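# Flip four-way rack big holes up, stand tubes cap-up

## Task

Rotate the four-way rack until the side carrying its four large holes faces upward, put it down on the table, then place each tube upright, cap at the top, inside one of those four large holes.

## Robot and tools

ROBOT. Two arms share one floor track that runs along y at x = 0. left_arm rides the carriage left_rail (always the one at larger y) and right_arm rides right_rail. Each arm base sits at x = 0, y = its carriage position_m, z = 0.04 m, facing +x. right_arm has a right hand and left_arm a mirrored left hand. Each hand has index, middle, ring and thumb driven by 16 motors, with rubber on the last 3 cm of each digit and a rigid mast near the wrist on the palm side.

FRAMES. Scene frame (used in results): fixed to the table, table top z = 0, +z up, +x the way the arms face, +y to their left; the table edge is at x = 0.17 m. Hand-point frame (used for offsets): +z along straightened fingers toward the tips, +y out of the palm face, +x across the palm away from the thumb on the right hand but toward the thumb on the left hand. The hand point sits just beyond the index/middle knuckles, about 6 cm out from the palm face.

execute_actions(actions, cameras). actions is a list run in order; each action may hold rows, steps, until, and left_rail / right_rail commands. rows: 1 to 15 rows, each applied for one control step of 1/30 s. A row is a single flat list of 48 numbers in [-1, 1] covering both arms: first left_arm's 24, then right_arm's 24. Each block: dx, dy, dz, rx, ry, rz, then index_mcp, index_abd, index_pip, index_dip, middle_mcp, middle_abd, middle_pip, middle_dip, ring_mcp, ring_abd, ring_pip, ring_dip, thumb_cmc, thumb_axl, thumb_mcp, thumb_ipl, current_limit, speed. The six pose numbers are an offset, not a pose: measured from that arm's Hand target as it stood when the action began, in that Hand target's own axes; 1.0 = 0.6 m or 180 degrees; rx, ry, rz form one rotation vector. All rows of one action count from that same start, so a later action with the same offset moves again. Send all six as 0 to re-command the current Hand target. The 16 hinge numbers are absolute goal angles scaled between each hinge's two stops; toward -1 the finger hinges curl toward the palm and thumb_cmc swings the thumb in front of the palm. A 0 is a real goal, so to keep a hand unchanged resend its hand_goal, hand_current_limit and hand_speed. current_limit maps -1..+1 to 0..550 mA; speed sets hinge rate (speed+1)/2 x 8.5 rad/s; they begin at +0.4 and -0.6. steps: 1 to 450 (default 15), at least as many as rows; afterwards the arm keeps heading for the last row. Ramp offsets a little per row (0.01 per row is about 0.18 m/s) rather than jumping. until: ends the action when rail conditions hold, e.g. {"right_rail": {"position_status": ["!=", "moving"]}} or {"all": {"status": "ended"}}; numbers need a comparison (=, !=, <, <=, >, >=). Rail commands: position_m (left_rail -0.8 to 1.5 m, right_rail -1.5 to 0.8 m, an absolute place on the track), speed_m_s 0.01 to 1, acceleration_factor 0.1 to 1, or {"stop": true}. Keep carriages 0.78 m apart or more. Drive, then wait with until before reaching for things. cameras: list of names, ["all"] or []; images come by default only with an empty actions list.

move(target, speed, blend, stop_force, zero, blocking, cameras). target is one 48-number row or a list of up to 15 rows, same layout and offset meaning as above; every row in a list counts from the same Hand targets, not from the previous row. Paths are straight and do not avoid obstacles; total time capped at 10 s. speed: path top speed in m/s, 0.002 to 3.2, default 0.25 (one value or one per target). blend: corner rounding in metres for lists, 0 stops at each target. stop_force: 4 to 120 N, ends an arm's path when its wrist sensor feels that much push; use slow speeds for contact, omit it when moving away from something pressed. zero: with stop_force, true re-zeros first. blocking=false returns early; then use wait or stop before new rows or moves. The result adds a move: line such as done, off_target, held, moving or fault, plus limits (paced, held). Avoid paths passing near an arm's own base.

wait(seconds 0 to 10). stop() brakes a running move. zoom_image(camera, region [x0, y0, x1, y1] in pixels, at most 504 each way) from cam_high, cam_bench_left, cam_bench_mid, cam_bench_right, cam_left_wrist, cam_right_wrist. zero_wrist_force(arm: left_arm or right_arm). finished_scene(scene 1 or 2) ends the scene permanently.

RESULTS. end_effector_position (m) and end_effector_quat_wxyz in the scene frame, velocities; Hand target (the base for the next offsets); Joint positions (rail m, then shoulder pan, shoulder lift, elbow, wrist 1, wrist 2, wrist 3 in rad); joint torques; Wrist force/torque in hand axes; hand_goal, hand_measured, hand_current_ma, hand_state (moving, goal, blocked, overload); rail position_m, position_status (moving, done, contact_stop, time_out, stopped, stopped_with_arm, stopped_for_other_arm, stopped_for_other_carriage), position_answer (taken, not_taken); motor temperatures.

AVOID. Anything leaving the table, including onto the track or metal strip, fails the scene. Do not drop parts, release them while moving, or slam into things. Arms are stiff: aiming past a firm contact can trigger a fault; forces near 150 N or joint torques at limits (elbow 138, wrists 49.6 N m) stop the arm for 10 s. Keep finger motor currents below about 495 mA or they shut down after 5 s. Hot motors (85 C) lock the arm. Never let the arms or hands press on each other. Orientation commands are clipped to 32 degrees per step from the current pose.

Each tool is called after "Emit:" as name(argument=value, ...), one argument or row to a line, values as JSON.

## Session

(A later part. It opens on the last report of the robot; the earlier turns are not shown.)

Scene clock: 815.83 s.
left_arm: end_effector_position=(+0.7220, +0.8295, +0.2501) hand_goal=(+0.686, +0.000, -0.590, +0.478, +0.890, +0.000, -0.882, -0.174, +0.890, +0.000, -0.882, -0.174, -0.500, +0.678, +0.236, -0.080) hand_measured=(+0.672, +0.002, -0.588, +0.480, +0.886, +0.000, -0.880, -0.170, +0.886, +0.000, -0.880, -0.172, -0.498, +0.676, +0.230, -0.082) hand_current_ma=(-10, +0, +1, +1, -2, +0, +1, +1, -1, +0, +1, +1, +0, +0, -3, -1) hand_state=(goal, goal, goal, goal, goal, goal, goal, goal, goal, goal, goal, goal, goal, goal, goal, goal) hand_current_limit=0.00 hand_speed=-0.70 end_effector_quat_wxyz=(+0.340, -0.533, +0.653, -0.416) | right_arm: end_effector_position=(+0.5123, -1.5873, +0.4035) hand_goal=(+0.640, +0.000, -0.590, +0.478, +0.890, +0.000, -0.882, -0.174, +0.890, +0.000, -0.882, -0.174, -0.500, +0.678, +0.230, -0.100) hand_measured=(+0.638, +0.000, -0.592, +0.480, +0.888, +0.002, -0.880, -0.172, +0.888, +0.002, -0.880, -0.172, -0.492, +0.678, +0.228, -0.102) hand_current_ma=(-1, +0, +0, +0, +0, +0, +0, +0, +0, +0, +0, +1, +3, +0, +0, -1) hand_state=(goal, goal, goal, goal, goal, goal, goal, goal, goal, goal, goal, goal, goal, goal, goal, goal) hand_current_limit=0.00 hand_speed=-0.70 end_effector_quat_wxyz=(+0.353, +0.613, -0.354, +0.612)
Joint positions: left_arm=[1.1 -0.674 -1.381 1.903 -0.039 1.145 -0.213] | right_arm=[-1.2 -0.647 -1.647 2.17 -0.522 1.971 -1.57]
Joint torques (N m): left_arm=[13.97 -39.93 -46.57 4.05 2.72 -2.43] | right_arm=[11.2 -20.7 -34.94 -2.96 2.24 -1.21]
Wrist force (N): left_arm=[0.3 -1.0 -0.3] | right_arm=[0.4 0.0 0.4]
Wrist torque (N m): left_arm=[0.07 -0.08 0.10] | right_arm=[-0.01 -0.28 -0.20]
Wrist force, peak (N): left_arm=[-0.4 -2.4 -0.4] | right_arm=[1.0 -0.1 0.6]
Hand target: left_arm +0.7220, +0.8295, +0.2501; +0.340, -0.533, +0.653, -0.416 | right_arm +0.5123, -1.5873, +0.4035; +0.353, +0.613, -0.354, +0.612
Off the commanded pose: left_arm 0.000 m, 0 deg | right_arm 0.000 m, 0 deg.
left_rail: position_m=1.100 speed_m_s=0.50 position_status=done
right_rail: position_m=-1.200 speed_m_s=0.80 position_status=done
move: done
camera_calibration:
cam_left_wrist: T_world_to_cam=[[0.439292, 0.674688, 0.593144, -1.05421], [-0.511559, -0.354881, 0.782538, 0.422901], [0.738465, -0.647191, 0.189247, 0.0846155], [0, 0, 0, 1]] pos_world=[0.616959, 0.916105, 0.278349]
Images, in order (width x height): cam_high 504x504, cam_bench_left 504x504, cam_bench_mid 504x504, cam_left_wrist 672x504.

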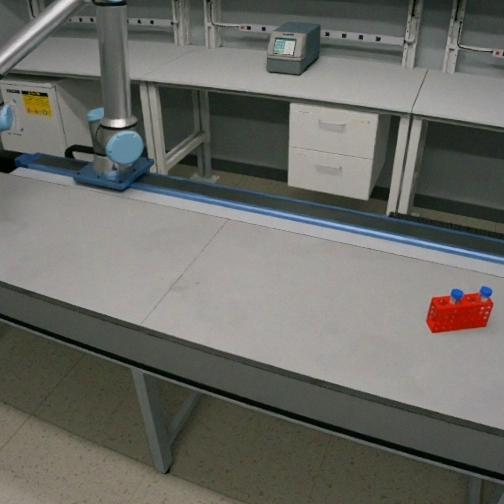

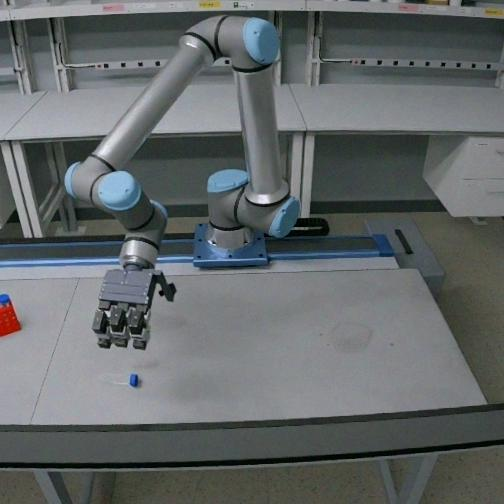

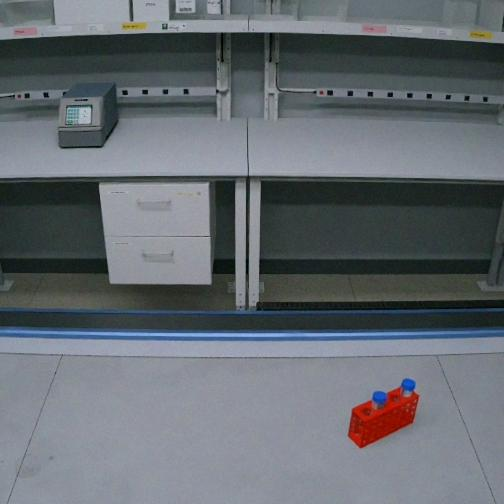

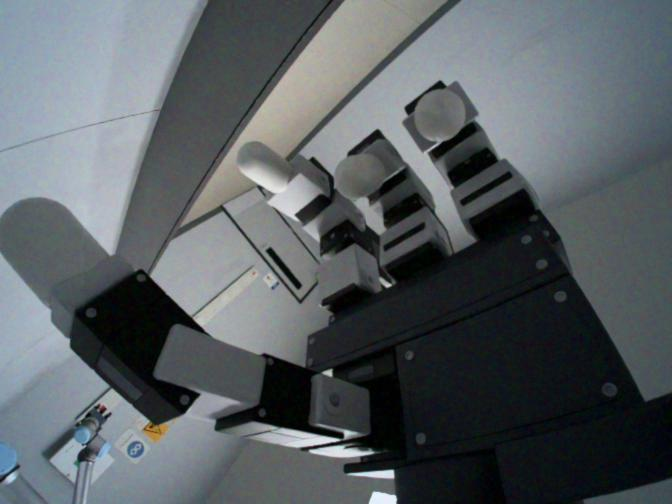

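Emit:
move(
  target=[0,0.2266,0.1057,0,0,0,0.685,0,-0.591,0.478,0.89,0,-0.883,-0.174,0.89,0,-0.883,-0.174,-0.5,0.677,0.236,-0.081,0.0,-0.7,0,0,0,0,0,0,0.64,0,-0.591,0.478,0.89,0,-0.883,-0.174,0.89,0,-0.883,-0.174,-0.5,0.677,0.23,-0.1,0.0,-0.7],
  speed=0.15,
  cameras=["cam_bench_left", "cam_left_wrist"],
)

Emit:
zoom_image(
  camera="cam_left_wrist",
  region=[0, 0, 300, 300],
)

Emit:
zoom_image(
  camera="cam_bench_left",
  region=[70, 310, 170, 410],
)

Scene clock: 820.83 s.
left_arm: end_effector_position=(+0.7220, +0.8295, +0.1003) hand_goal=(+0.686, +0.000, -0.590, +0.478, +0.890, +0.000, -0.882, -0.174, +0.890, +0.000, -0.882, -0.174, -0.500, +0.678, +0.236, -0.080) hand_measured=(+0.672, +0.002, -0.588, +0.480, +0.884, +0.000, -0.880, -0.170, +0.886, +0.000, -0.880, -0.172, -0.498, +0.676, +0.232, -0.082) hand_current_ma=(-9, +0, +1, +1, -2, +0, +1, +1, -2, +0, +1, +1, +0, +0, -2, -1) hand_state=(goal, goal, goal, goal, goal, goal, goal, goal, goal, goal, goal, goal, goal, goal, goal, goal) hand_current_limit=0.00 hand_speed=-0.70 end_effector_quat_wxyz=(+0.340, -0.533, +0.653, -0.416) | right_arm: end_effector_position=(+0.5123, -1.5873, +0.4035) hand_goal=(+0.640, +0.000, -0.590, +0.478, +0.890, +0.000, -0.882, -0.174, +0.890, +0.000, -0.882, -0.174, -0.500, +0.678, +0.230, -0.100) hand_measured=(+0.638, +0.000, -0.592, +0.480, +0.888, +0.002, -0.880, -0.172, +0.888, +0.002, -0.880, -0.172, -0.492, +0.678, +0.228, -0.102) hand_current_ma=(-1, +0, +0, +0, +0, +0, +0, +0, +0, +0, +0, +1, +3, +0, +0, -1) hand_state=(goal, goal, goal, goal, goal, goal, goal, goal, goal, goal, goal, goal, goal, goal, goal, goal) hand_current_limit=0.00 hand_speed=-0.70 end_effector_quat_wxyz=(+0.353, +0.613, -0.354, +0.612)
Joint positions: left_arm=[1.1 -0.674 -1.219 2.014 -0.313 1.145 -0.213] | right_arm=[-1.2 -0.647 -1.647 2.17 -0.522 1.971 -1.57]
Joint torques (N m): left_arm=[12.41 -44.57 -17.74 -2.96 2.85 2.44] | right_arm=[13.32 -18.18 -35.31 -2.78 2.24 -1.09]
Wrist force (N): left_arm=[1.0 -0.7 -0.2] | right_arm=[0.6 -0.1 0.4]
Wrist torque (N m): left_arm=[0.11 -0.18 -0.10] | right_arm=[-0.03 -0.31 -0.19]
Wrist force, peak (N): left_arm=[0.4 -2.2 -0.9] | right_arm=[0.7 -0.2 0.8]
Hand target: left_arm +0.7221, +0.8295, +0.1001; +0.340, -0.533, +0.653, -0.416 | right_arm +0.5123, -1.5873, +0.4035; +0.353, +0.613, -0.354, +0.612
Off the commanded pose: left_arm 0.000 m, 0 deg | right_arm 0.000 m, 0 deg.
left_rail: position_m=1.100 speed_m_s=0.50 position_status=done
right_rail: position_m=-1.200 speed_m_s=0.80 position_status=done
move: done
camera_calibration:
cam_left_wrist: T_world_to_cam=[[0.439292, 0.674688, 0.593144, -0.965358], [-0.511559, -0.354881, 0.782538, 0.540126], [0.738465, -0.647191, 0.189247, 0.112965], [0, 0, 0, 1]] pos_world=[0.616959, 0.916105, 0.128549]
Images, in order (width x height): cam_bench_left 504x504, cam_left_wrist 672x504.

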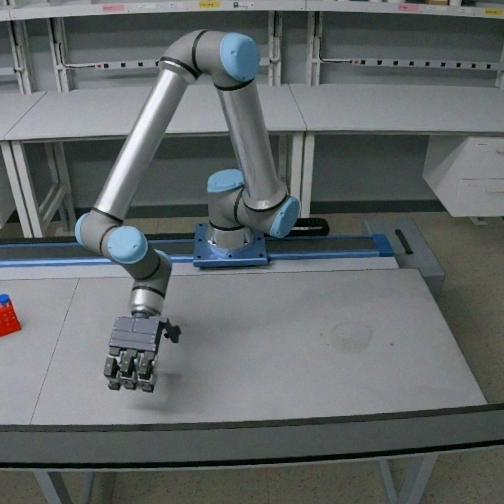

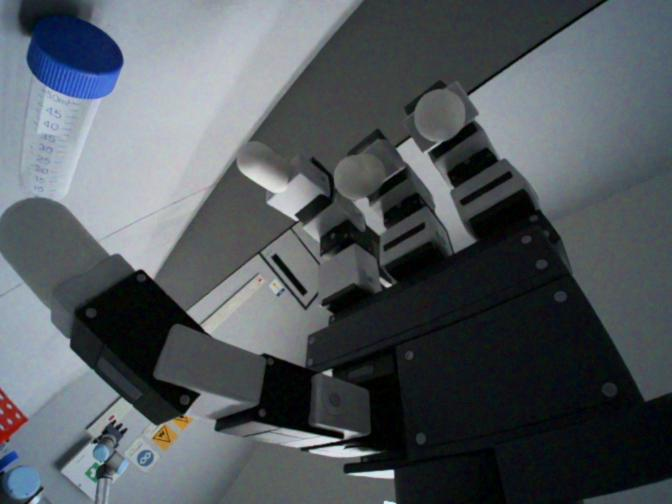

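Scaled by 1.680 from the camera's 672x504 image, which has a finer 960x720 frame.

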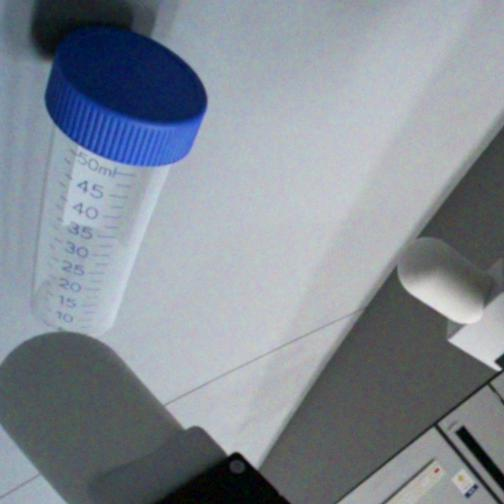

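Scaled by 5.040 from the camera's 504x504 image, which has a finer 720x720 frame.

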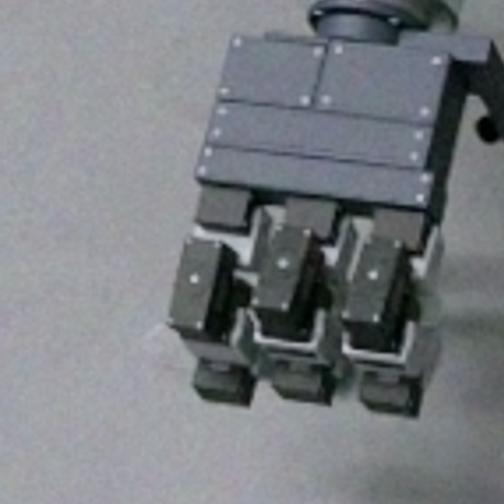

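Emit:
move(
  target=[-0.0043,0.1023,0.0485,0,-0.0216,-0.0101,0.685,0,-0.591,0.478,0.89,0,-0.883,-0.174,0.89,0,-0.883,-0.174,-0.5,0.677,0.236,-0.081,0.0,-0.7,0,0,0,0,0,0,0.64,0,-0.591,0.478,0.89,0,-0.883,-0.174,0.89,0,-0.883,-0.174,-0.5,0.677,0.23,-0.1,0.0,-0.7],
  speed=0.08,
  stop_force=7,
  cameras=["cam_bench_left", "cam_left_wrist"],
)

Emit:
zoom_image(
  camera="cam_left_wrist",
  region=[0, 60, 300, 300],
)

Scene clock: 838.80 s.
left_arm: end_effector_position=(+0.7230, +0.8320, +0.0322) hand_goal=(+0.686, +0.000, -0.590, +0.478, +0.890, +0.000, -0.882, -0.174, +0.890, +0.000, -0.882, -0.174, -0.500, +0.678, +0.236, -0.080) hand_measured=(+0.672, +0.002, -0.588, +0.480, +0.884, +0.000, -0.880, -0.170, +0.886, +0.000, -0.880, -0.172, -0.498, +0.676, +0.232, -0.082) hand_current_ma=(-9, +0, +1, +1, -2, +0, +1, +1, -2, +0, +1, +1, +0, +0, -2, -1) hand_state=(goal, goal, goal, goal, goal, goal, goal, goal, goal, goal, goal, goal, goal, goal, goal, goal) hand_current_limit=0.00 hand_speed=-0.70 end_effector_quat_wxyz=(+0.355, -0.558, +0.633, -0.403) | right_arm: end_effector_position=(+0.5123, -1.5873, +0.4035) hand_goal=(+0.640, +0.000, -0.590, +0.478, +0.890, +0.000, -0.882, -0.174, +0.890, +0.000, -0.882, -0.174, -0.500, +0.678, +0.230, -0.100) hand_measured=(+0.638, +0.000, -0.592, +0.480, +0.888, +0.002, -0.880, -0.172, +0.888, +0.002, -0.880, -0.172, -0.492, +0.678, +0.228, -0.102) hand_current_ma=(-1, +0, +0, +0, +0, +0, +0, +0, +0, +0, +0, +1, +3, +0, +0, -1) hand_state=(goal, goal, goal, goal, goal, goal, goal, goal, goal, goal, goal, goal, goal, goal, goal, goal) hand_current_limit=0.00 hand_speed=-0.70 end_effector_quat_wxyz=(+0.353, +0.613, -0.354, +0.612)
Joint positions: left_arm=[1.1 -0.693 -1.119 2.036 -0.412 1.062 -0.263] | right_arm=[-1.2 -0.647 -1.647 2.17 -0.522 1.971 -1.57]
Joint torques (N m): left_arm=[-13.7 -48.06 -13.42 -2.87 -3.23 -2.17] | right_arm=[10.88 -17.08 -35.79 -3.2 1.93 -1.24]
Wrist force (N): left_arm=[0.5 -0.3 0.1] | right_arm=[0.4 -0.1 -0.1]
Wrist torque (N m): left_arm=[0.12 -0.12 0.13] | right_arm=[0.03 -0.26 -0.21]
Wrist force, peak (N): left_arm=[0.8 -1.4 -0.6] | right_arm=[0.9 0.0 0.7]
Hand target: left_arm +0.7230, +0.8320, +0.0322; +0.355, -0.558, +0.633, -0.403 | right_arm +0.5123, -1.5873, +0.4035; +0.353, +0.613, -0.354, +0.612
Off the commanded pose: left_arm 0.000 m, 0 deg | right_arm 0.000 m, 0 deg.
left_rail: position_m=1.100 speed_m_s=0.50 position_status=done
right_rail: position_m=-1.200 speed_m_s=0.80 position_status=done
move: done
camera_calibration:
cam_left_wrist: T_world_to_cam=[[0.387533, 0.705727, 0.5931, -0.915456], [-0.483612, -0.392096, 0.782547, 0.605645], [0.784817, -0.590093, 0.189347, 0.0457483], [0, 0, 0, 1]] pos_world=[0.611763, 0.910529, 0.0603488]
Images, in order (width x height): cam_bench_left 504x504, cam_left_wrist 672x504.

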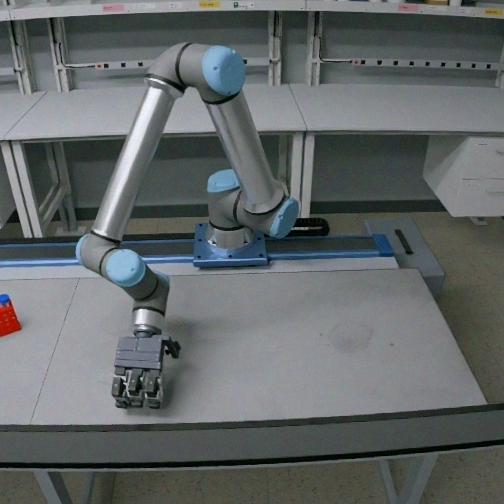

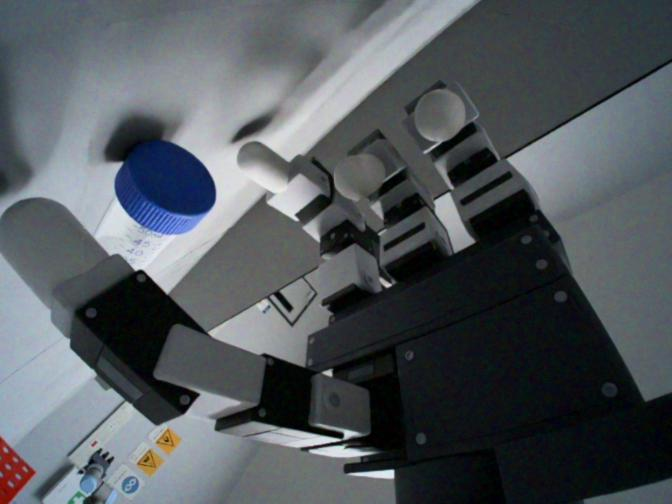

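Scaled by 1.680 from the camera's 672x504 image, which has a finer 960x720 frame.

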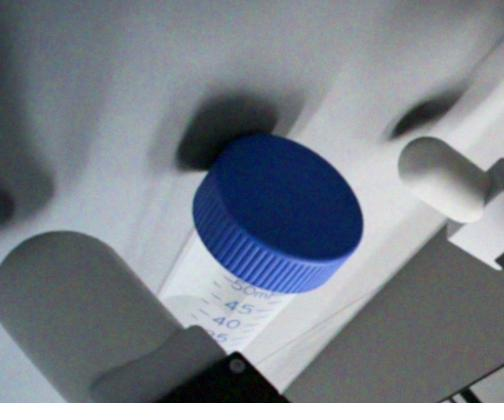

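Emit:
execute_actions(
  actions=[
    {"rows": [[0,0,0,0,0,0,0.425,0,-0.591,0.478,0.89,0,-0.883,-0.174,0.89,0,-0.883,-0.174,-0.5,0.677,0.169,-0.168,0.0,-0.85,0,0,0,0,0,0,0.64,0,-0.591,0.478,0.89,0,-0.883,-0.174,0.89,0,-0.883,-0.174,-0.5,0.677,0.23,-0.1,0.0,-0.7]], "steps": 30},
    {"rows": [[0,0,0,0,0,0,0.233,0,-0.591,0.478,0.89,0,-0.883,-0.174,0.89,0,-0.883,-0.174,-0.5,0.677,0.056,-0.286,0.0,-0.92,0,0,0,0,0,0,0.64,0,-0.591,0.478,0.89,0,-0.883,-0.174,0.89,0,-0.883,-0.174,-0.5,0.677,0.23,-0.1,0.0,-0.7]], "steps": 60},
  ],
  cameras=["cam_left_wrist"],
)

Emit:
zoom_image(
  camera="cam_left_wrist",
  region=[0, 60, 300, 300],
)

Scene clock: 845.87 s.
left_arm: end_effector_position=(+0.7230, +0.8320, +0.0322) hand_goal=(+0.234, +0.000, -0.590, +0.478, +0.890, +0.000, -0.882, -0.174, +0.890, +0.000, -0.882, -0.174, -0.500, +0.678, +0.056, -0.286) hand_measured=(+0.378, +0.002, -0.568, +0.482, +0.884, +0.000, -0.880, -0.170, +0.886, +0.000, -0.880, -0.172, -0.498, +0.678, +0.136, -0.232) hand_current_ma=(+275, +0, +18, +1, -2, +0, +1, +1, -2, +0, +1, +1, +0, +0, +239, +135) hand_state=(blocked, goal, blocked, goal, goal, goal, goal, goal, goal, goal, goal, goal, goal, goal, blocked, blocked) hand_current_limit=0.00 hand_speed=-0.92 end_effector_quat_wxyz=(+0.355, -0.558, +0.633, -0.403) | right_arm: end_effector_position=(+0.5123, -1.5873, +0.4035) hand_goal=(+0.640, +0.000, -0.590, +0.478, +0.890, +0.000, -0.882, -0.174, +0.890, +0.000, -0.882, -0.174, -0.500, +0.678, +0.230, -0.100) hand_measured=(+0.638, +0.000, -0.592, +0.480, +0.888, +0.002, -0.880, -0.172, +0.888, +0.002, -0.880, -0.172, -0.492, +0.678, +0.228, -0.102) hand_current_ma=(-1, +0, +0, +0, +0, +0, +0, +0, +0, +0, +0, +1, +3, +0, +0, -1) hand_state=(goal, goal, goal, goal, goal, goal, goal, goal, goal, goal, goal, goal, goal, goal, goal, goal) hand_current_limit=0.00 hand_speed=-0.70 end_effector_quat_wxyz=(+0.353, +0.613, -0.354, +0.612)
Joint positions: left_arm=[1.1 -0.693 -1.119 2.036 -0.412 1.062 -0.263] | right_arm=[-1.2 -0.647 -1.647 2.17 -0.522 1.971 -1.57]
Joint torques (N m): left_arm=[-14.04 -49.62 -14.36 -1.7 -2.95 -1.47] | right_arm=[10.16 -20.44 -34.42 -3.21 1.46 -1.97]
Wrist force (N): left_arm=[0.7 -2.7 -1.4] | right_arm=[0.4 -0.4 0.3]
Wrist torque (N m): left_arm=[0.07 -0.12 0.09] | right_arm=[-0.04 -0.28 -0.21]
Wrist force, peak (N): left_arm=[0.6 -3.3 -1.5] | right_arm=[1.1 0.2 0.0]
Hand target: left_arm +0.7230, +0.8320, +0.0322; +0.355, -0.558, +0.633, -0.403 | right_arm +0.5123, -1.5873, +0.4035; +0.353, +0.613, -0.354, +0.612
Off the commanded pose: left_arm 0.000 m, 0 deg | right_arm 0.000 m, 0 deg.
left_rail: position_m=1.100 speed_m_s=0.50 position_status=done
right_rail: position_m=-1.200 speed_m_s=0.80 position_status=done
camera_calibration:
cam_left_wrist: T_world_to_cam=[[0.387533, 0.705727, 0.5931, -0.915456], [-0.483612, -0.392096, 0.782547, 0.605645], [0.784817, -0.590093, 0.189347, 0.0457483], [0, 0, 0, 1]] pos_world=[0.611763, 0.910529, 0.0603488]
Images, in order (width x height): cam_left_wrist 672x504.

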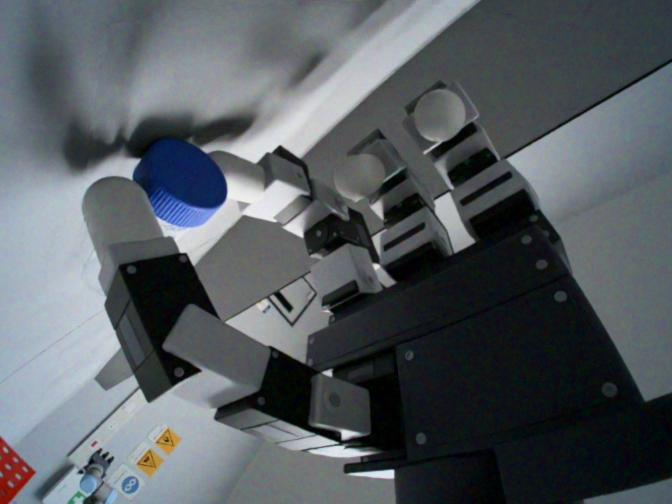

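Scaled by 1.680 from the camera's 672x504 image, which has a finer 960x720 frame.

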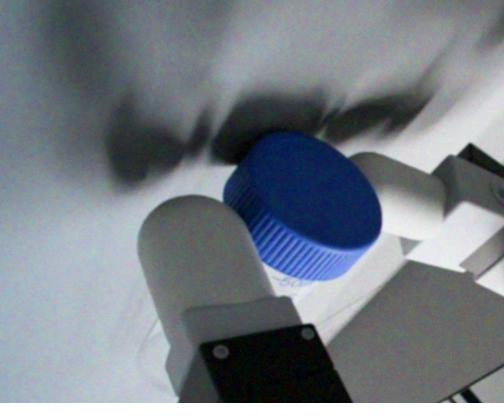

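Emit:
move(
  target=[
    [0,-0.2266,-0.1057,0,0,0,0.233,0,-0.591,0.478,0.89,0,-0.883,-0.174,0.89,0,-0.883,-0.174,-0.5,0.677,0.056,-0.286,0.0,-0.9,0,0,0,0,0,0,0.64,0,-0.591,0.478,0.89,0,-0.883,-0.174,0.89,0,-0.883,-0.174,-0.5,0.677,0.23,-0.1,0.0,-0.7],
    [-0.9783,-0.2698,-0.5682,-0.0967,-0.2961,0.406,0.233,0,-0.591,0.478,0.89,0,-0.883,-0.174,0.89,0,-0.883,-0.174,-0.5,0.677,0.056,-0.286,0.0,-0.9,0,0,0,0,0,0,0.64,0,-0.591,0.478,0.89,0,-0.883,-0.174,0.89,0,-0.883,-0.174,-0.5,0.677,0.23,-0.1,0.0,-0.7],
  ],
  speed=[0.06, 0.2],
  cameras=["cam_bench_left", "cam_left_wrist"],
)

Emit:
zoom_image(
  camera="cam_left_wrist",
  region=[40, 60, 300, 320],
)

Emit:
zoom_image(
  camera="cam_bench_left",
  region=[300, 180, 480, 360],
)

Scene clock: 866.83 s.
left_arm: end_effector_position=(+0.5580, +1.4444, +0.3231) hand_goal=(+0.234, +0.000, -0.590, +0.478, +0.890, +0.000, -0.882, -0.174, +0.890, +0.000, -0.882, -0.174, -0.500, +0.678, +0.056, -0.286) hand_measured=(+0.368, +0.002, -0.554, +0.492, +0.888, +0.000, -0.880, -0.170, +0.888, +0.000, -0.880, -0.172, -0.490, +0.678, +0.136, -0.232) hand_current_ma=(+275, +0, +40, +9, -1, +0, +1, +1, -1, +0, +1, +1, +5, +0, +239, +135) hand_state=(blocked, goal, blocked, goal, goal, goal, goal, goal, goal, goal, goal, goal, goal, goal, blocked, blocked) hand_current_limit=0.00 hand_speed=-0.90 end_effector_quat_wxyz=(+0.665, -0.242, +0.664, +0.242) | right_arm: end_effector_position=(+0.5123, -1.5873, +0.4035) hand_goal=(+0.640, +0.000, -0.590, +0.478, +0.890, +0.000, -0.882, -0.174, +0.890, +0.000, -0.882, -0.174, -0.500, +0.678, +0.230, -0.100) hand_measured=(+0.638, +0.000, -0.592, +0.480, +0.888, +0.002, -0.880, -0.172, +0.888, +0.002, -0.880, -0.172, -0.492, +0.678, +0.228, -0.102) hand_current_ma=(-1, +0, +0, +0, +0, +0, +0, +0, +0, +0, +0, +1, +3, +0, +0, -1) hand_state=(goal, goal, goal, goal, goal, goal, goal, goal, goal, goal, goal, goal, goal, goal, goal, goal) hand_current_limit=0.00 hand_speed=-0.70 end_effector_quat_wxyz=(+0.353, +0.613, -0.354, +0.612)
Joint positions: left_arm=[1.1 -0.128 -1.626 2.323 -0.697 0.745 1.57] | right_arm=[-1.2 -0.647 -1.647 2.17 -0.522 1.971 -1.57]
Joint torques (N m): left_arm=[13.39 -16.24 -22.38 -4.42 3.53 2.64] | right_arm=[14.24 -19.7 -34.61 -3.33 1.89 -1.33]
Wrist force (N): left_arm=[-0.2 -1.7 -1.4] | right_arm=[0.4 -0.2 0.5]
Wrist torque (N m): left_arm=[-0.23 -0.24 -0.07] | right_arm=[-0.05 -0.29 -0.20]
Wrist force, peak (N): left_arm=[0.3 -3.5 -1.7] | right_arm=[1.1 -0.6 0.2]
Hand target: left_arm +0.5580, +1.4445, +0.3231; +0.665, -0.242, +0.664, +0.242 | right_arm +0.5123, -1.5873, +0.4035; +0.353, +0.613, -0.354, +0.612
Off the commanded pose: left_arm 0.000 m, 0 deg | right_arm 0.000 m, 0 deg.
left_rail: position_m=1.100 speed_m_s=0.50 position_status=done
right_rail: position_m=-1.200 speed_m_s=0.80 position_status=done
move: done
camera_calibration:
cam_left_wrist: T_world_to_cam=[[0.438881, -0.495979, 0.749258, 0.200357], [-0.213232, -0.867526, -0.449367, 1.47208], [0.872878, 0.0374527, -0.486499, -0.255704], [0, 0, 0, 1]] pos_world=[0.44916, 1.38602, 0.386986]
Images, in order (width x height): cam_bench_left 504x504, cam_left_wrist 672x504.

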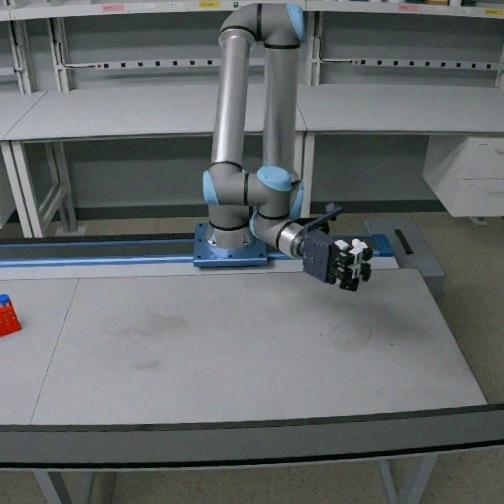

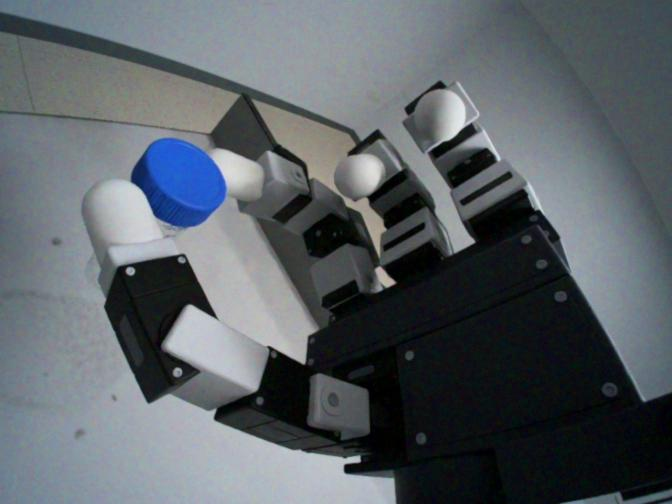

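Scaled by 1.938 from the camera's 672x504 image, which has a finer 960x720 frame.

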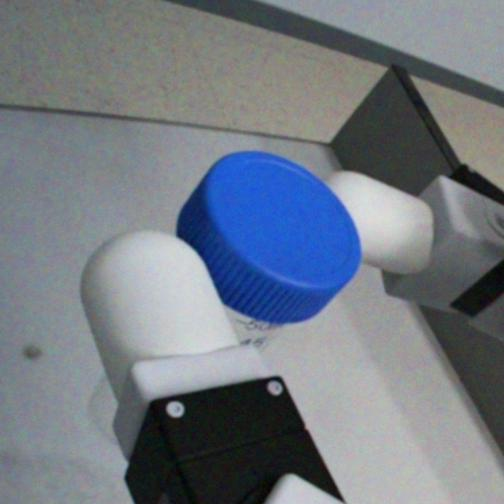

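Scaled by 2.800 from the camera's 504x504 image, which has a finer 720x720 frame.

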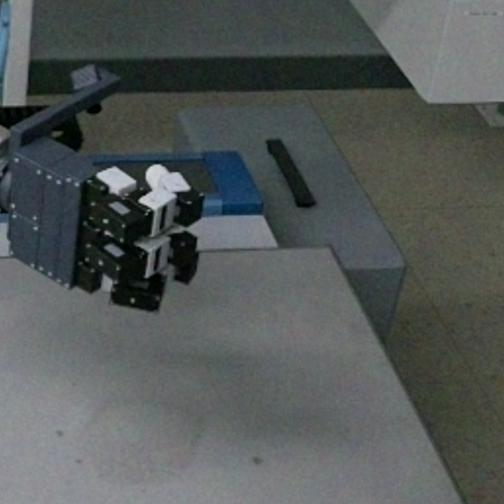

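Emit:
execute_actions(
  actions=[
    {"left_rail": {"position_m": -0.3, "speed_m_s": 0.4, "acceleration_factor": 0.3}, "steps": 240, "until": {"left_rail": {"position_status": ["!=", "moving"]}}},
  ],
  cameras=["cam_high", "cam_bench_mid", "cam_left_wrist"],
)

Emit:
zoom_image(
  camera="cam_bench_mid",
  region=[200, 290, 440, 450],
)

Emit:
zoom_image(
  camera="cam_high",
  region=[300, 200, 500, 350],
)

Scene clock: 873.53 s.
left_arm: end_effector_position=(+0.5580, +0.0445, +0.3231) hand_goal=(+0.234, +0.000, -0.590, +0.478, +0.890, +0.000, -0.882, -0.174, +0.890, +0.000, -0.882, -0.174, -0.500, +0.678, +0.056, -0.286) hand_measured=(+0.368, +0.002, -0.554, +0.492, +0.888, +0.000, -0.880, -0.170, +0.888, +0.000, -0.880, -0.172, -0.490, +0.678, +0.136, -0.232) hand_current_ma=(+275, +0, +40, +9, -1, +0, +1, +1, -1, +0, +1, +1, +5, +0, +239, +135) hand_state=(blocked, goal, blocked, goal, goal, goal, goal, goal, goal, goal, goal, goal, goal, goal, blocked, blocked) hand_current_limit=0.00 hand_speed=-0.90 end_effector_quat_wxyz=(+0.665, -0.242, +0.664, +0.242) | right_arm: end_effector_position=(+0.5123, -1.5873, +0.4035) hand_goal=(+0.640, +0.000, -0.590, +0.478, +0.890, +0.000, -0.882, -0.174, +0.890, +0.000, -0.882, -0.174, -0.500, +0.678, +0.230, -0.100) hand_measured=(+0.638, +0.000, -0.592, +0.480, +0.888, +0.002, -0.880, -0.172, +0.888, +0.002, -0.880, -0.172, -0.492, +0.678, +0.228, -0.102) hand_current_ma=(-1, +0, +0, +0, +0, +0, +0, +0, +0, +0, +0, +1, +3, +0, +0, -1) hand_state=(goal, goal, goal, goal, goal, goal, goal, goal, goal, goal, goal, goal, goal, goal, goal, goal) hand_current_limit=0.00 hand_speed=-0.70 end_effector_quat_wxyz=(+0.353, +0.613, -0.354, +0.612)
Joint positions: left_arm=[-0.3 -0.128 -1.626 2.323 -0.698 0.745 1.571] | right_arm=[-1.2 -0.647 -1.647 2.17 -0.522 1.971 -1.57]
Joint torques (N m): left_arm=[-10.5 -18.84 -26.53 -3.56 2.15 2.83] | right_arm=[10.01 -19.03 -35 -2.71 2.31 -1.35]
Wrist force (N): left_arm=[-0.2 -1.7 -1.3] | right_arm=[0.6 -0.2 0.1]
Wrist torque (N m): left_arm=[-0.24 -0.23 -0.07] | right_arm=[0.00 -0.31 -0.19]
Wrist force, peak (N): left_arm=[-0.2 -2.4 -2.0] | right_arm=[1.1 -0.3 -0.1]
Hand target: left_arm +0.5580, +0.0445, +0.3231; +0.665, -0.242, +0.664, +0.242 | right_arm +0.5123, -1.5873, +0.4035; +0.353, +0.613, -0.354, +0.612
Off the commanded pose: left_arm 0.000 m, 0 deg | right_arm 0.000 m, 0 deg.
left_rail: position_m=-0.300 speed_m_s=0.40 position_status=done
right_rail: position_m=-1.200 speed_m_s=0.80 position_status=done
camera_calibration:
cam_left_wrist: T_world_to_cam=[[0.438769, -0.4962, 0.749178, -0.493886], [-0.21321, -0.867396, -0.449628, 0.257727], [0.872939, 0.0375507, -0.486382, -0.203346], [0, 0, 0, 1]] pos_world=[0.44916, -0.0138791, 0.386986]
Images, in order (width x height): cam_high 504x504, cam_bench_mid 504x504, cam_left_wrist 672x504.

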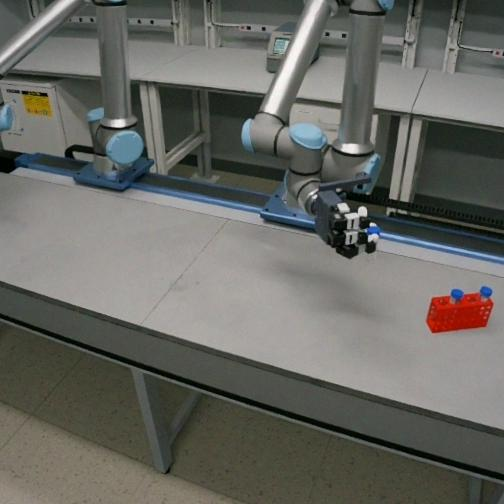

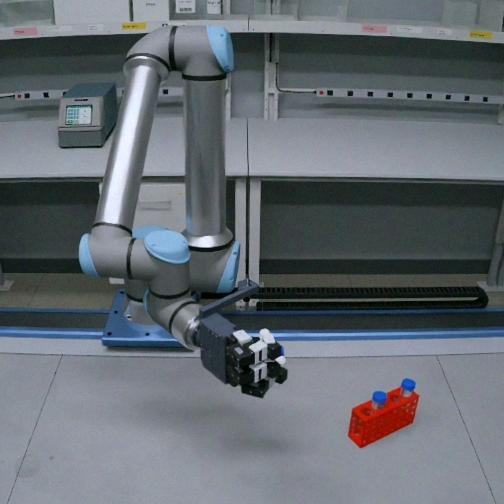

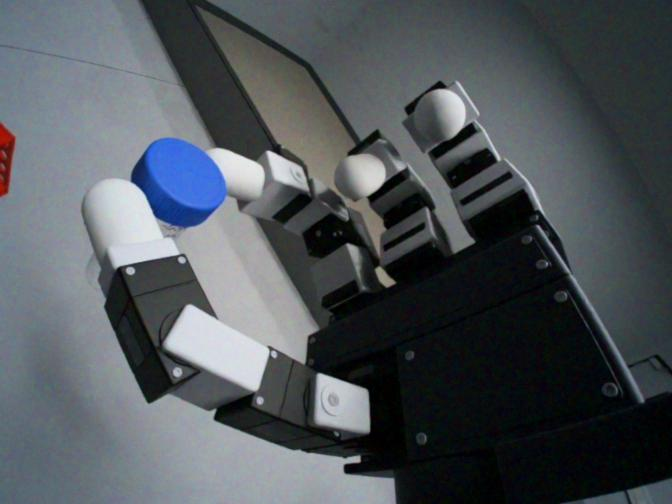

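Scaled by 2.100 from the camera's 504x504 image, which has a finer 720x720 frame.

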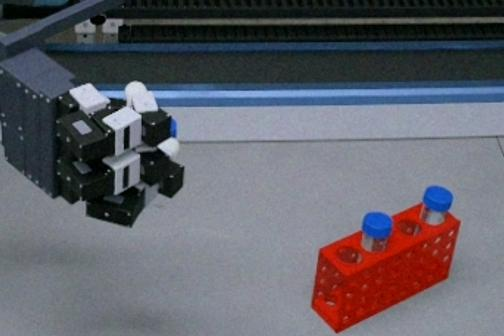

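Scaled by 2.520 from the camera's 504x504 image, which has a finer 720x720 frame.

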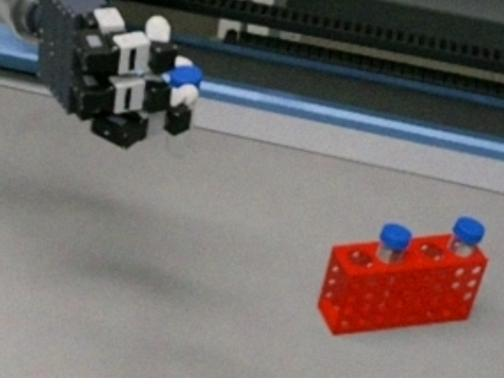

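Emit:
move(
  target=[0.1083,0.3105,0.2005,0,0,0,0.233,0,-0.591,0.478,0.89,0,-0.883,-0.174,0.89,0,-0.883,-0.174,-0.5,0.677,0.056,-0.286,0.0,-0.9,0,0,0,0,0,0,0.64,0,-0.591,0.478,0.89,0,-0.883,-0.174,0.89,0,-0.883,-0.174,-0.5,0.677,0.23,-0.1,0.0,-0.7],
  speed=0.12,
  cameras=["cam_high", "cam_bench_left", "cam_bench_mid", "cam_bench_right", "cam_left_wrist"],
)

Emit:
zoom_image(
  camera="cam_bench_mid",
  region=[334, 330, 434, 450],
)

Emit:
zoom_image(
  camera="cam_high",
  region=[404, 220, 504, 340],
)

Emit:
zoom_image(
  camera="cam_left_wrist",
  region=[0, 100, 260, 360],
)

Scene clock: 880.30 s.
left_arm: end_effector_position=(+0.5305, +0.2643, +0.2581) hand_goal=(+0.234, +0.000, -0.590, +0.478, +0.890, +0.000, -0.882, -0.174, +0.890, +0.000, -0.882, -0.174, -0.500, +0.678, +0.056, -0.286) hand_measured=(+0.368, +0.002, -0.554, +0.492, +0.888, +0.000, -0.880, -0.170, +0.888, +0.000, -0.880, -0.172, -0.490, +0.678, +0.136, -0.232) hand_current_ma=(+275, +0, +40, +9, -1, +0, +1, +1, -1, +0, +1, +1, +5, +0, +239, +135) hand_state=(blocked, goal, blocked, goal, goal, goal, goal, goal, goal, goal, goal, goal, goal, goal, blocked, blocked) hand_current_limit=0.00 hand_speed=-0.90 end_effector_quat_wxyz=(+0.665, -0.242, +0.664, +0.242) | right_arm: end_effector_position=(+0.5123, -1.5873, +0.4035) hand_goal=(+0.640, +0.000, -0.590, +0.478, +0.890, +0.000, -0.882, -0.174, +0.890, +0.000, -0.882, -0.174, -0.500, +0.678, +0.230, -0.100) hand_measured=(+0.638, +0.000, -0.592, +0.480, +0.888, +0.002, -0.880, -0.172, +0.888, +0.002, -0.880, -0.172, -0.492, +0.678, +0.228, -0.102) hand_current_ma=(-1, +0, +0, +0, +0, +0, +0, +0, +0, +0, +0, +1, +3, +0, +0, -1) hand_state=(goal, goal, goal, goal, goal, goal, goal, goal, goal, goal, goal, goal, goal, goal, goal, goal) hand_current_limit=0.00 hand_speed=-0.70 end_effector_quat_wxyz=(+0.353, +0.613, -0.354, +0.612)
Joint positions: left_arm=[-0.3 0.371 -1.393 2.226 -0.834 1.244 1.571] | right_arm=[-1.2 -0.647 -1.647 2.17 -0.522 1.971 -1.57]
Joint torques (N m): left_arm=[15 -30 -40.03 -4.78 3.35 2.63] | right_arm=[12.67 -23.22 -34.61 -3.23 1.86 -1.7]
Wrist force (N): left_arm=[-0.2 -1.9 -1.2] | right_arm=[0.7 0.1 0.4]
Wrist torque (N m): left_arm=[-0.32 -0.20 0.03] | right_arm=[0.00 -0.32 -0.17]
Wrist force, peak (N): left_arm=[-0.3 -2.3 -1.7] | right_arm=[0.8 0.1 0.8]
Hand target: left_arm +0.5305, +0.2645, +0.2581; +0.665, -0.242, +0.664, +0.242 | right_arm +0.5123, -1.5873, +0.4035; +0.353, +0.613, -0.354, +0.612
Off the commanded pose: left_arm 0.000 m, 0 deg | right_arm 0.000 m, 0 deg.
left_rail: position_m=-0.300 speed_m_s=0.40 position_status=done
right_rail: position_m=-1.200 speed_m_s=0.80 position_status=done
move: done
camera_calibration:
cam_left_wrist: T_world_to_cam=[[0.438822, -0.49616, 0.749174, -0.324087], [-0.213115, -0.867415, -0.449638, 0.413258], [0.872936, 0.0376505, -0.486379, -0.219229], [0, 0, 0, 1]] pos_world=[0.421661, 0.205921, 0.321986]
Images, in order (width x height): cam_high 504x504, cam_bench_left 504x504, cam_bench_mid 504x504, cam_bench_right 504x504, cam_left_wrist 672x504.

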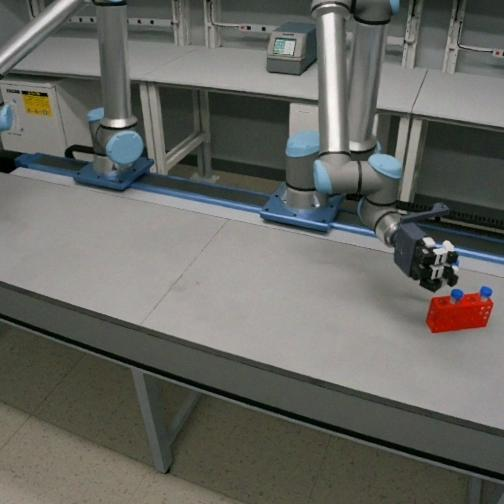

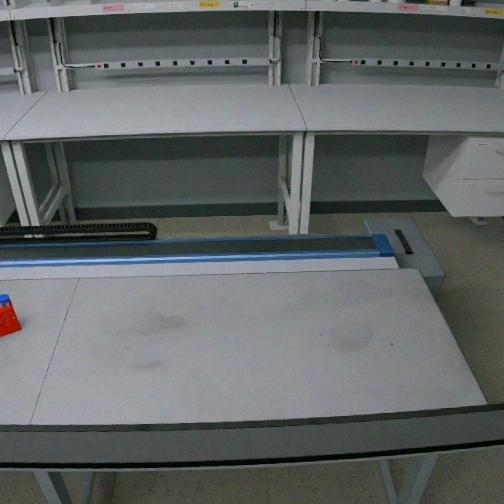

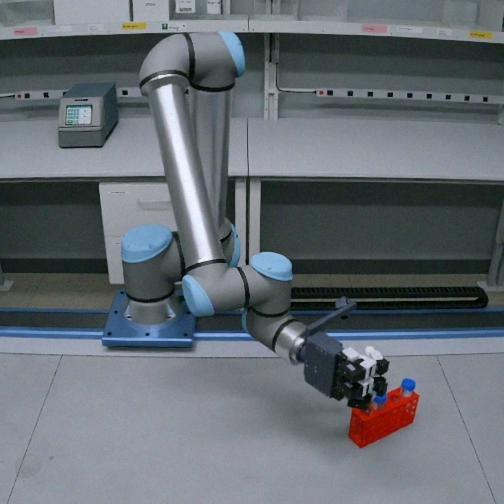

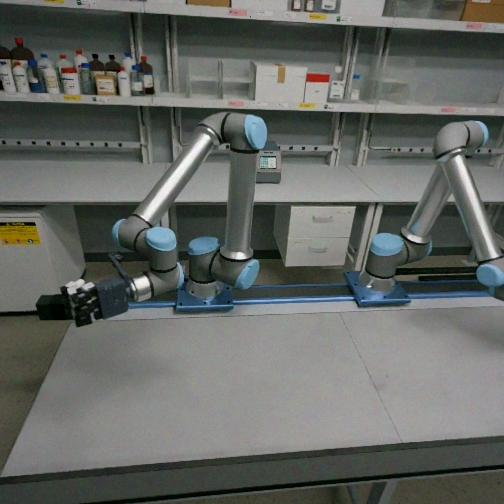

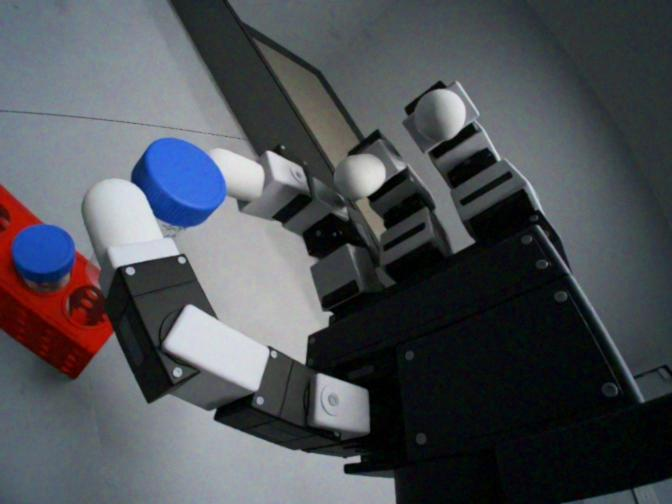

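Scaled by 4.200 from the camera's 504x504 image, which has a finer 720x720 frame.

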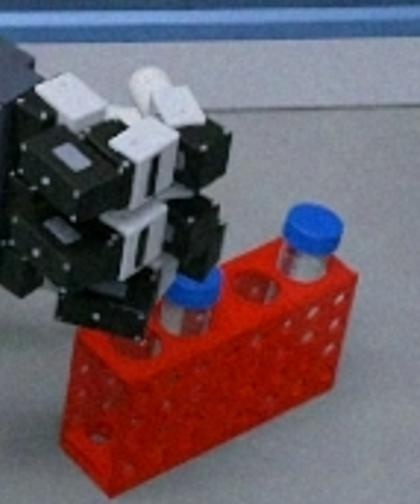

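Scaled by 4.200 from the camera's 504x504 image, which has a finer 720x720 frame.

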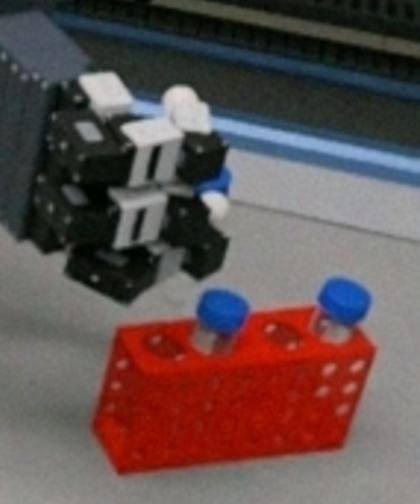

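Scaled by 1.938 from the camera's 672x504 image, which has a finer 960x720 frame.

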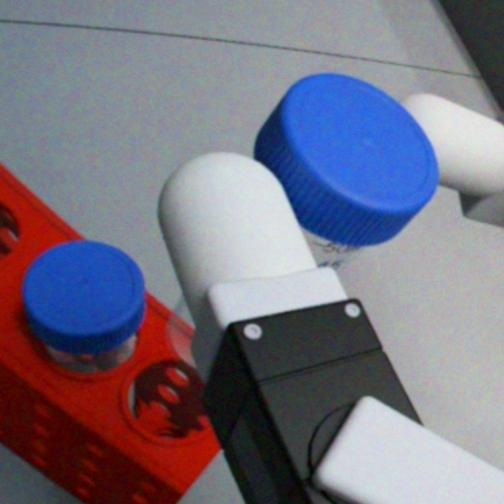

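Emit:
zoom_image(
  camera="cam_left_wrist",
  region=[50, 220, 140, 340],
)

Emit:
zoom_image(
  camera="cam_high",
  region=[424, 250, 484, 310],
)

Scaled by 4.200 from the camera's 672x504 image, which has a finer 960x720 frame.

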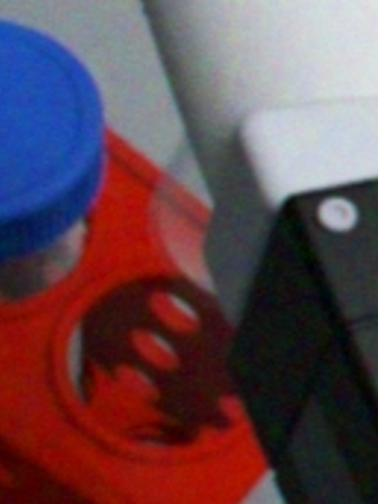

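Scaled by 8.400 from the camera's 504x504 image, which has a finer 720x720 frame.

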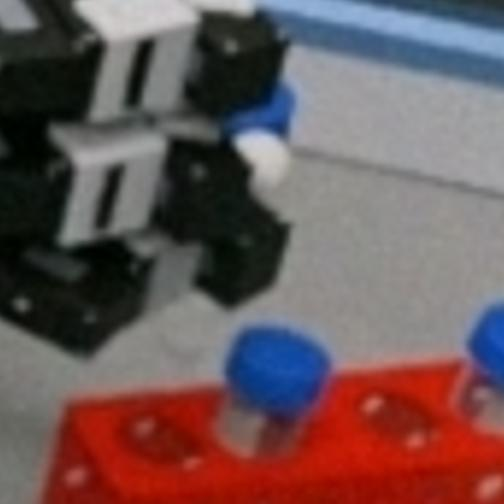

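Emit:
move(
  target=[0.0367,0,0,0,0,0,0.233,0,-0.591,0.478,0.89,0,-0.883,-0.174,0.89,0,-0.883,-0.174,-0.5,0.677,0.056,-0.286,0.0,-0.9,0,0,0,0,0,0,0.64,0,-0.591,0.478,0.89,0,-0.883,-0.174,0.89,0,-0.883,-0.174,-0.5,0.677,0.23,-0.1,0.0,-0.7],
  speed=0.08,
  stop_force=4,
  cameras=["cam_high", "cam_bench_mid", "cam_left_wrist"],
)

Emit:
zoom_image(
  camera="cam_left_wrist",
  region=[30, 200, 150, 340],
)

Emit:
zoom_image(
  camera="cam_high",
  region=[424, 250, 484, 310],
)

Emit:
zoom_image(
  camera="cam_bench_mid",
  region=[344, 370, 394, 430],
)

Scene clock: 893.03 s.
left_arm: end_effector_position=(+0.5306, +0.2645, +0.2360) hand_goal=(+0.234, +0.000, -0.590, +0.478, +0.890, +0.000, -0.882, -0.174, +0.890, +0.000, -0.882, -0.174, -0.500, +0.678, +0.056, -0.286) hand_measured=(+0.368, +0.002, -0.554, +0.492, +0.888, +0.000, -0.880, -0.170, +0.888, +0.000, -0.880, -0.172, -0.490, +0.678, +0.136, -0.232) hand_current_ma=(+275, +0, +40, +9, -1, +0, +1, +1, -1, +0, +1, +1, +5, +0, +239, +135) hand_state=(blocked, goal, blocked, goal, goal, goal, goal, goal, goal, goal, goal, goal, goal, goal, blocked, blocked) hand_current_limit=0.00 hand_speed=-0.90 end_effector_quat_wxyz=(+0.665, -0.242, +0.664, +0.242) | right_arm: end_effector_position=(+0.5123, -1.5873, +0.4035) hand_goal=(+0.640, +0.000, -0.590, +0.478, +0.890, +0.000, -0.882, -0.174, +0.890, +0.000, -0.882, -0.174, -0.500, +0.678, +0.230, -0.100) hand_measured=(+0.638, +0.000, -0.592, +0.480, +0.888, +0.002, -0.880, -0.172, +0.888, +0.002, -0.880, -0.172, -0.492, +0.678, +0.228, -0.102) hand_current_ma=(-1, +0, +0, +0, +0, +0, +0, +0, +0, +0, +0, +1, +3, +0, +0, -1) hand_state=(goal, goal, goal, goal, goal, goal, goal, goal, goal, goal, goal, goal, goal, goal, goal, goal) hand_current_limit=0.00 hand_speed=-0.70 end_effector_quat_wxyz=(+0.353, +0.613, -0.354, +0.612)
Joint positions: left_arm=[-0.3 0.371 -1.358 2.24 -0.882 1.244 1.571] | right_arm=[-1.2 -0.647 -1.647 2.17 -0.522 1.971 -1.57]
Joint torques (N m): left_arm=[2.68 -32.63 -17.52 -4.68 1.6 1.71] | right_arm=[10.04 -18.41 -34.45 -3.56 2.32 -0.99]
Wrist force (N): left_arm=[-0.3 -1.2 -1.4] | right_arm=[0.3 -0.6 -0.2]
Wrist torque (N m): left_arm=[-0.20 -0.21 -0.04] | right_arm=[-0.03 -0.26 -0.22]
Wrist force, peak (N): left_arm=[-0.6 -1.8 -1.7] | right_arm=[0.8 -0.2 0.8]
Hand target: left_arm +0.5306, +0.2645, +0.2360; +0.665, -0.242, +0.664, +0.242 | right_arm +0.5123, -1.5873, +0.4035; +0.353, +0.613, -0.354, +0.612
Off the commanded pose: left_arm 0.000 m, 0 deg | right_arm 0.000 m, 0 deg.
left_rail: position_m=-0.300 speed_m_s=0.40 position_status=done
right_rail: position_m=-1.200 speed_m_s=0.80 position_status=done
move: done
camera_calibration:
cam_left_wrist: T_world_to_cam=[[0.438778, -0.496162, 0.749198, -0.307445], [-0.213191, -0.867418, -0.449595, 0.403646], [0.87294, 0.0375507, -0.486381, -0.22992], [0, 0, 0, 1]] pos_world=[0.42166, 0.206221, 0.299986]
Images, in order (width x height): cam_high 504x504, cam_bench_mid 504x504, cam_left_wrist 672x504.

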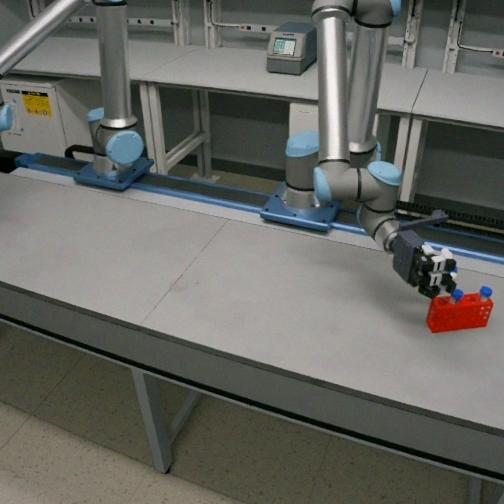

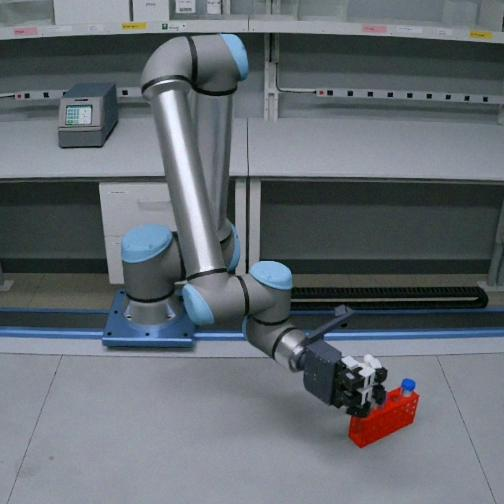

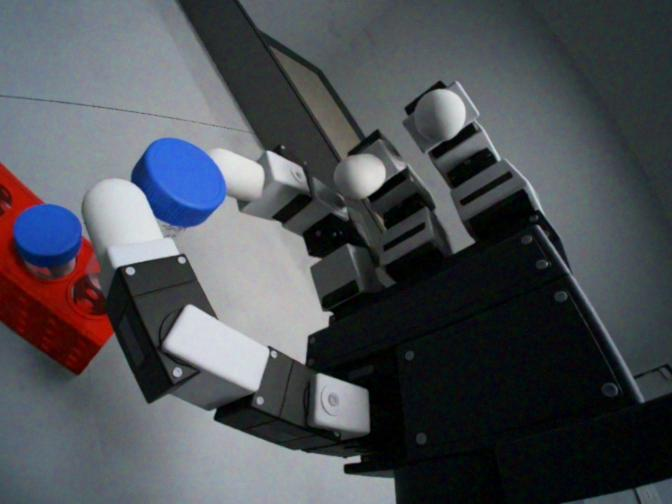

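Scaled by 3.600 from the camera's 672x504 image, which has a finer 960x720 frame.

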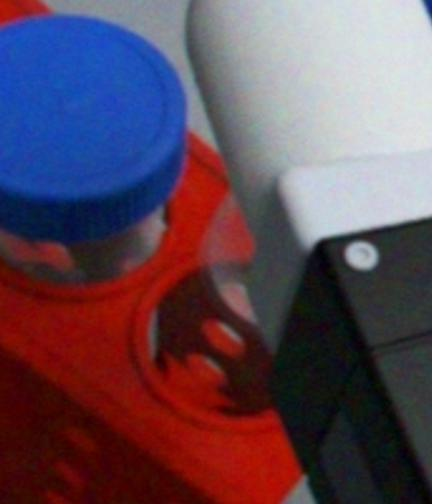

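Scaled by 8.400 from the camera's 504x504 image, which has a finer 720x720 frame.

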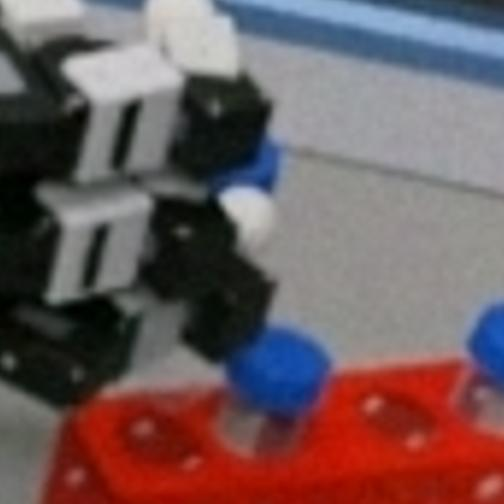

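Scaled by 8.400 from the camera's 504x504 image, which has a finer 720x720 frame.

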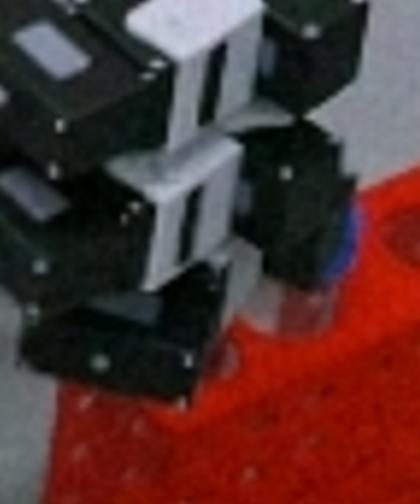

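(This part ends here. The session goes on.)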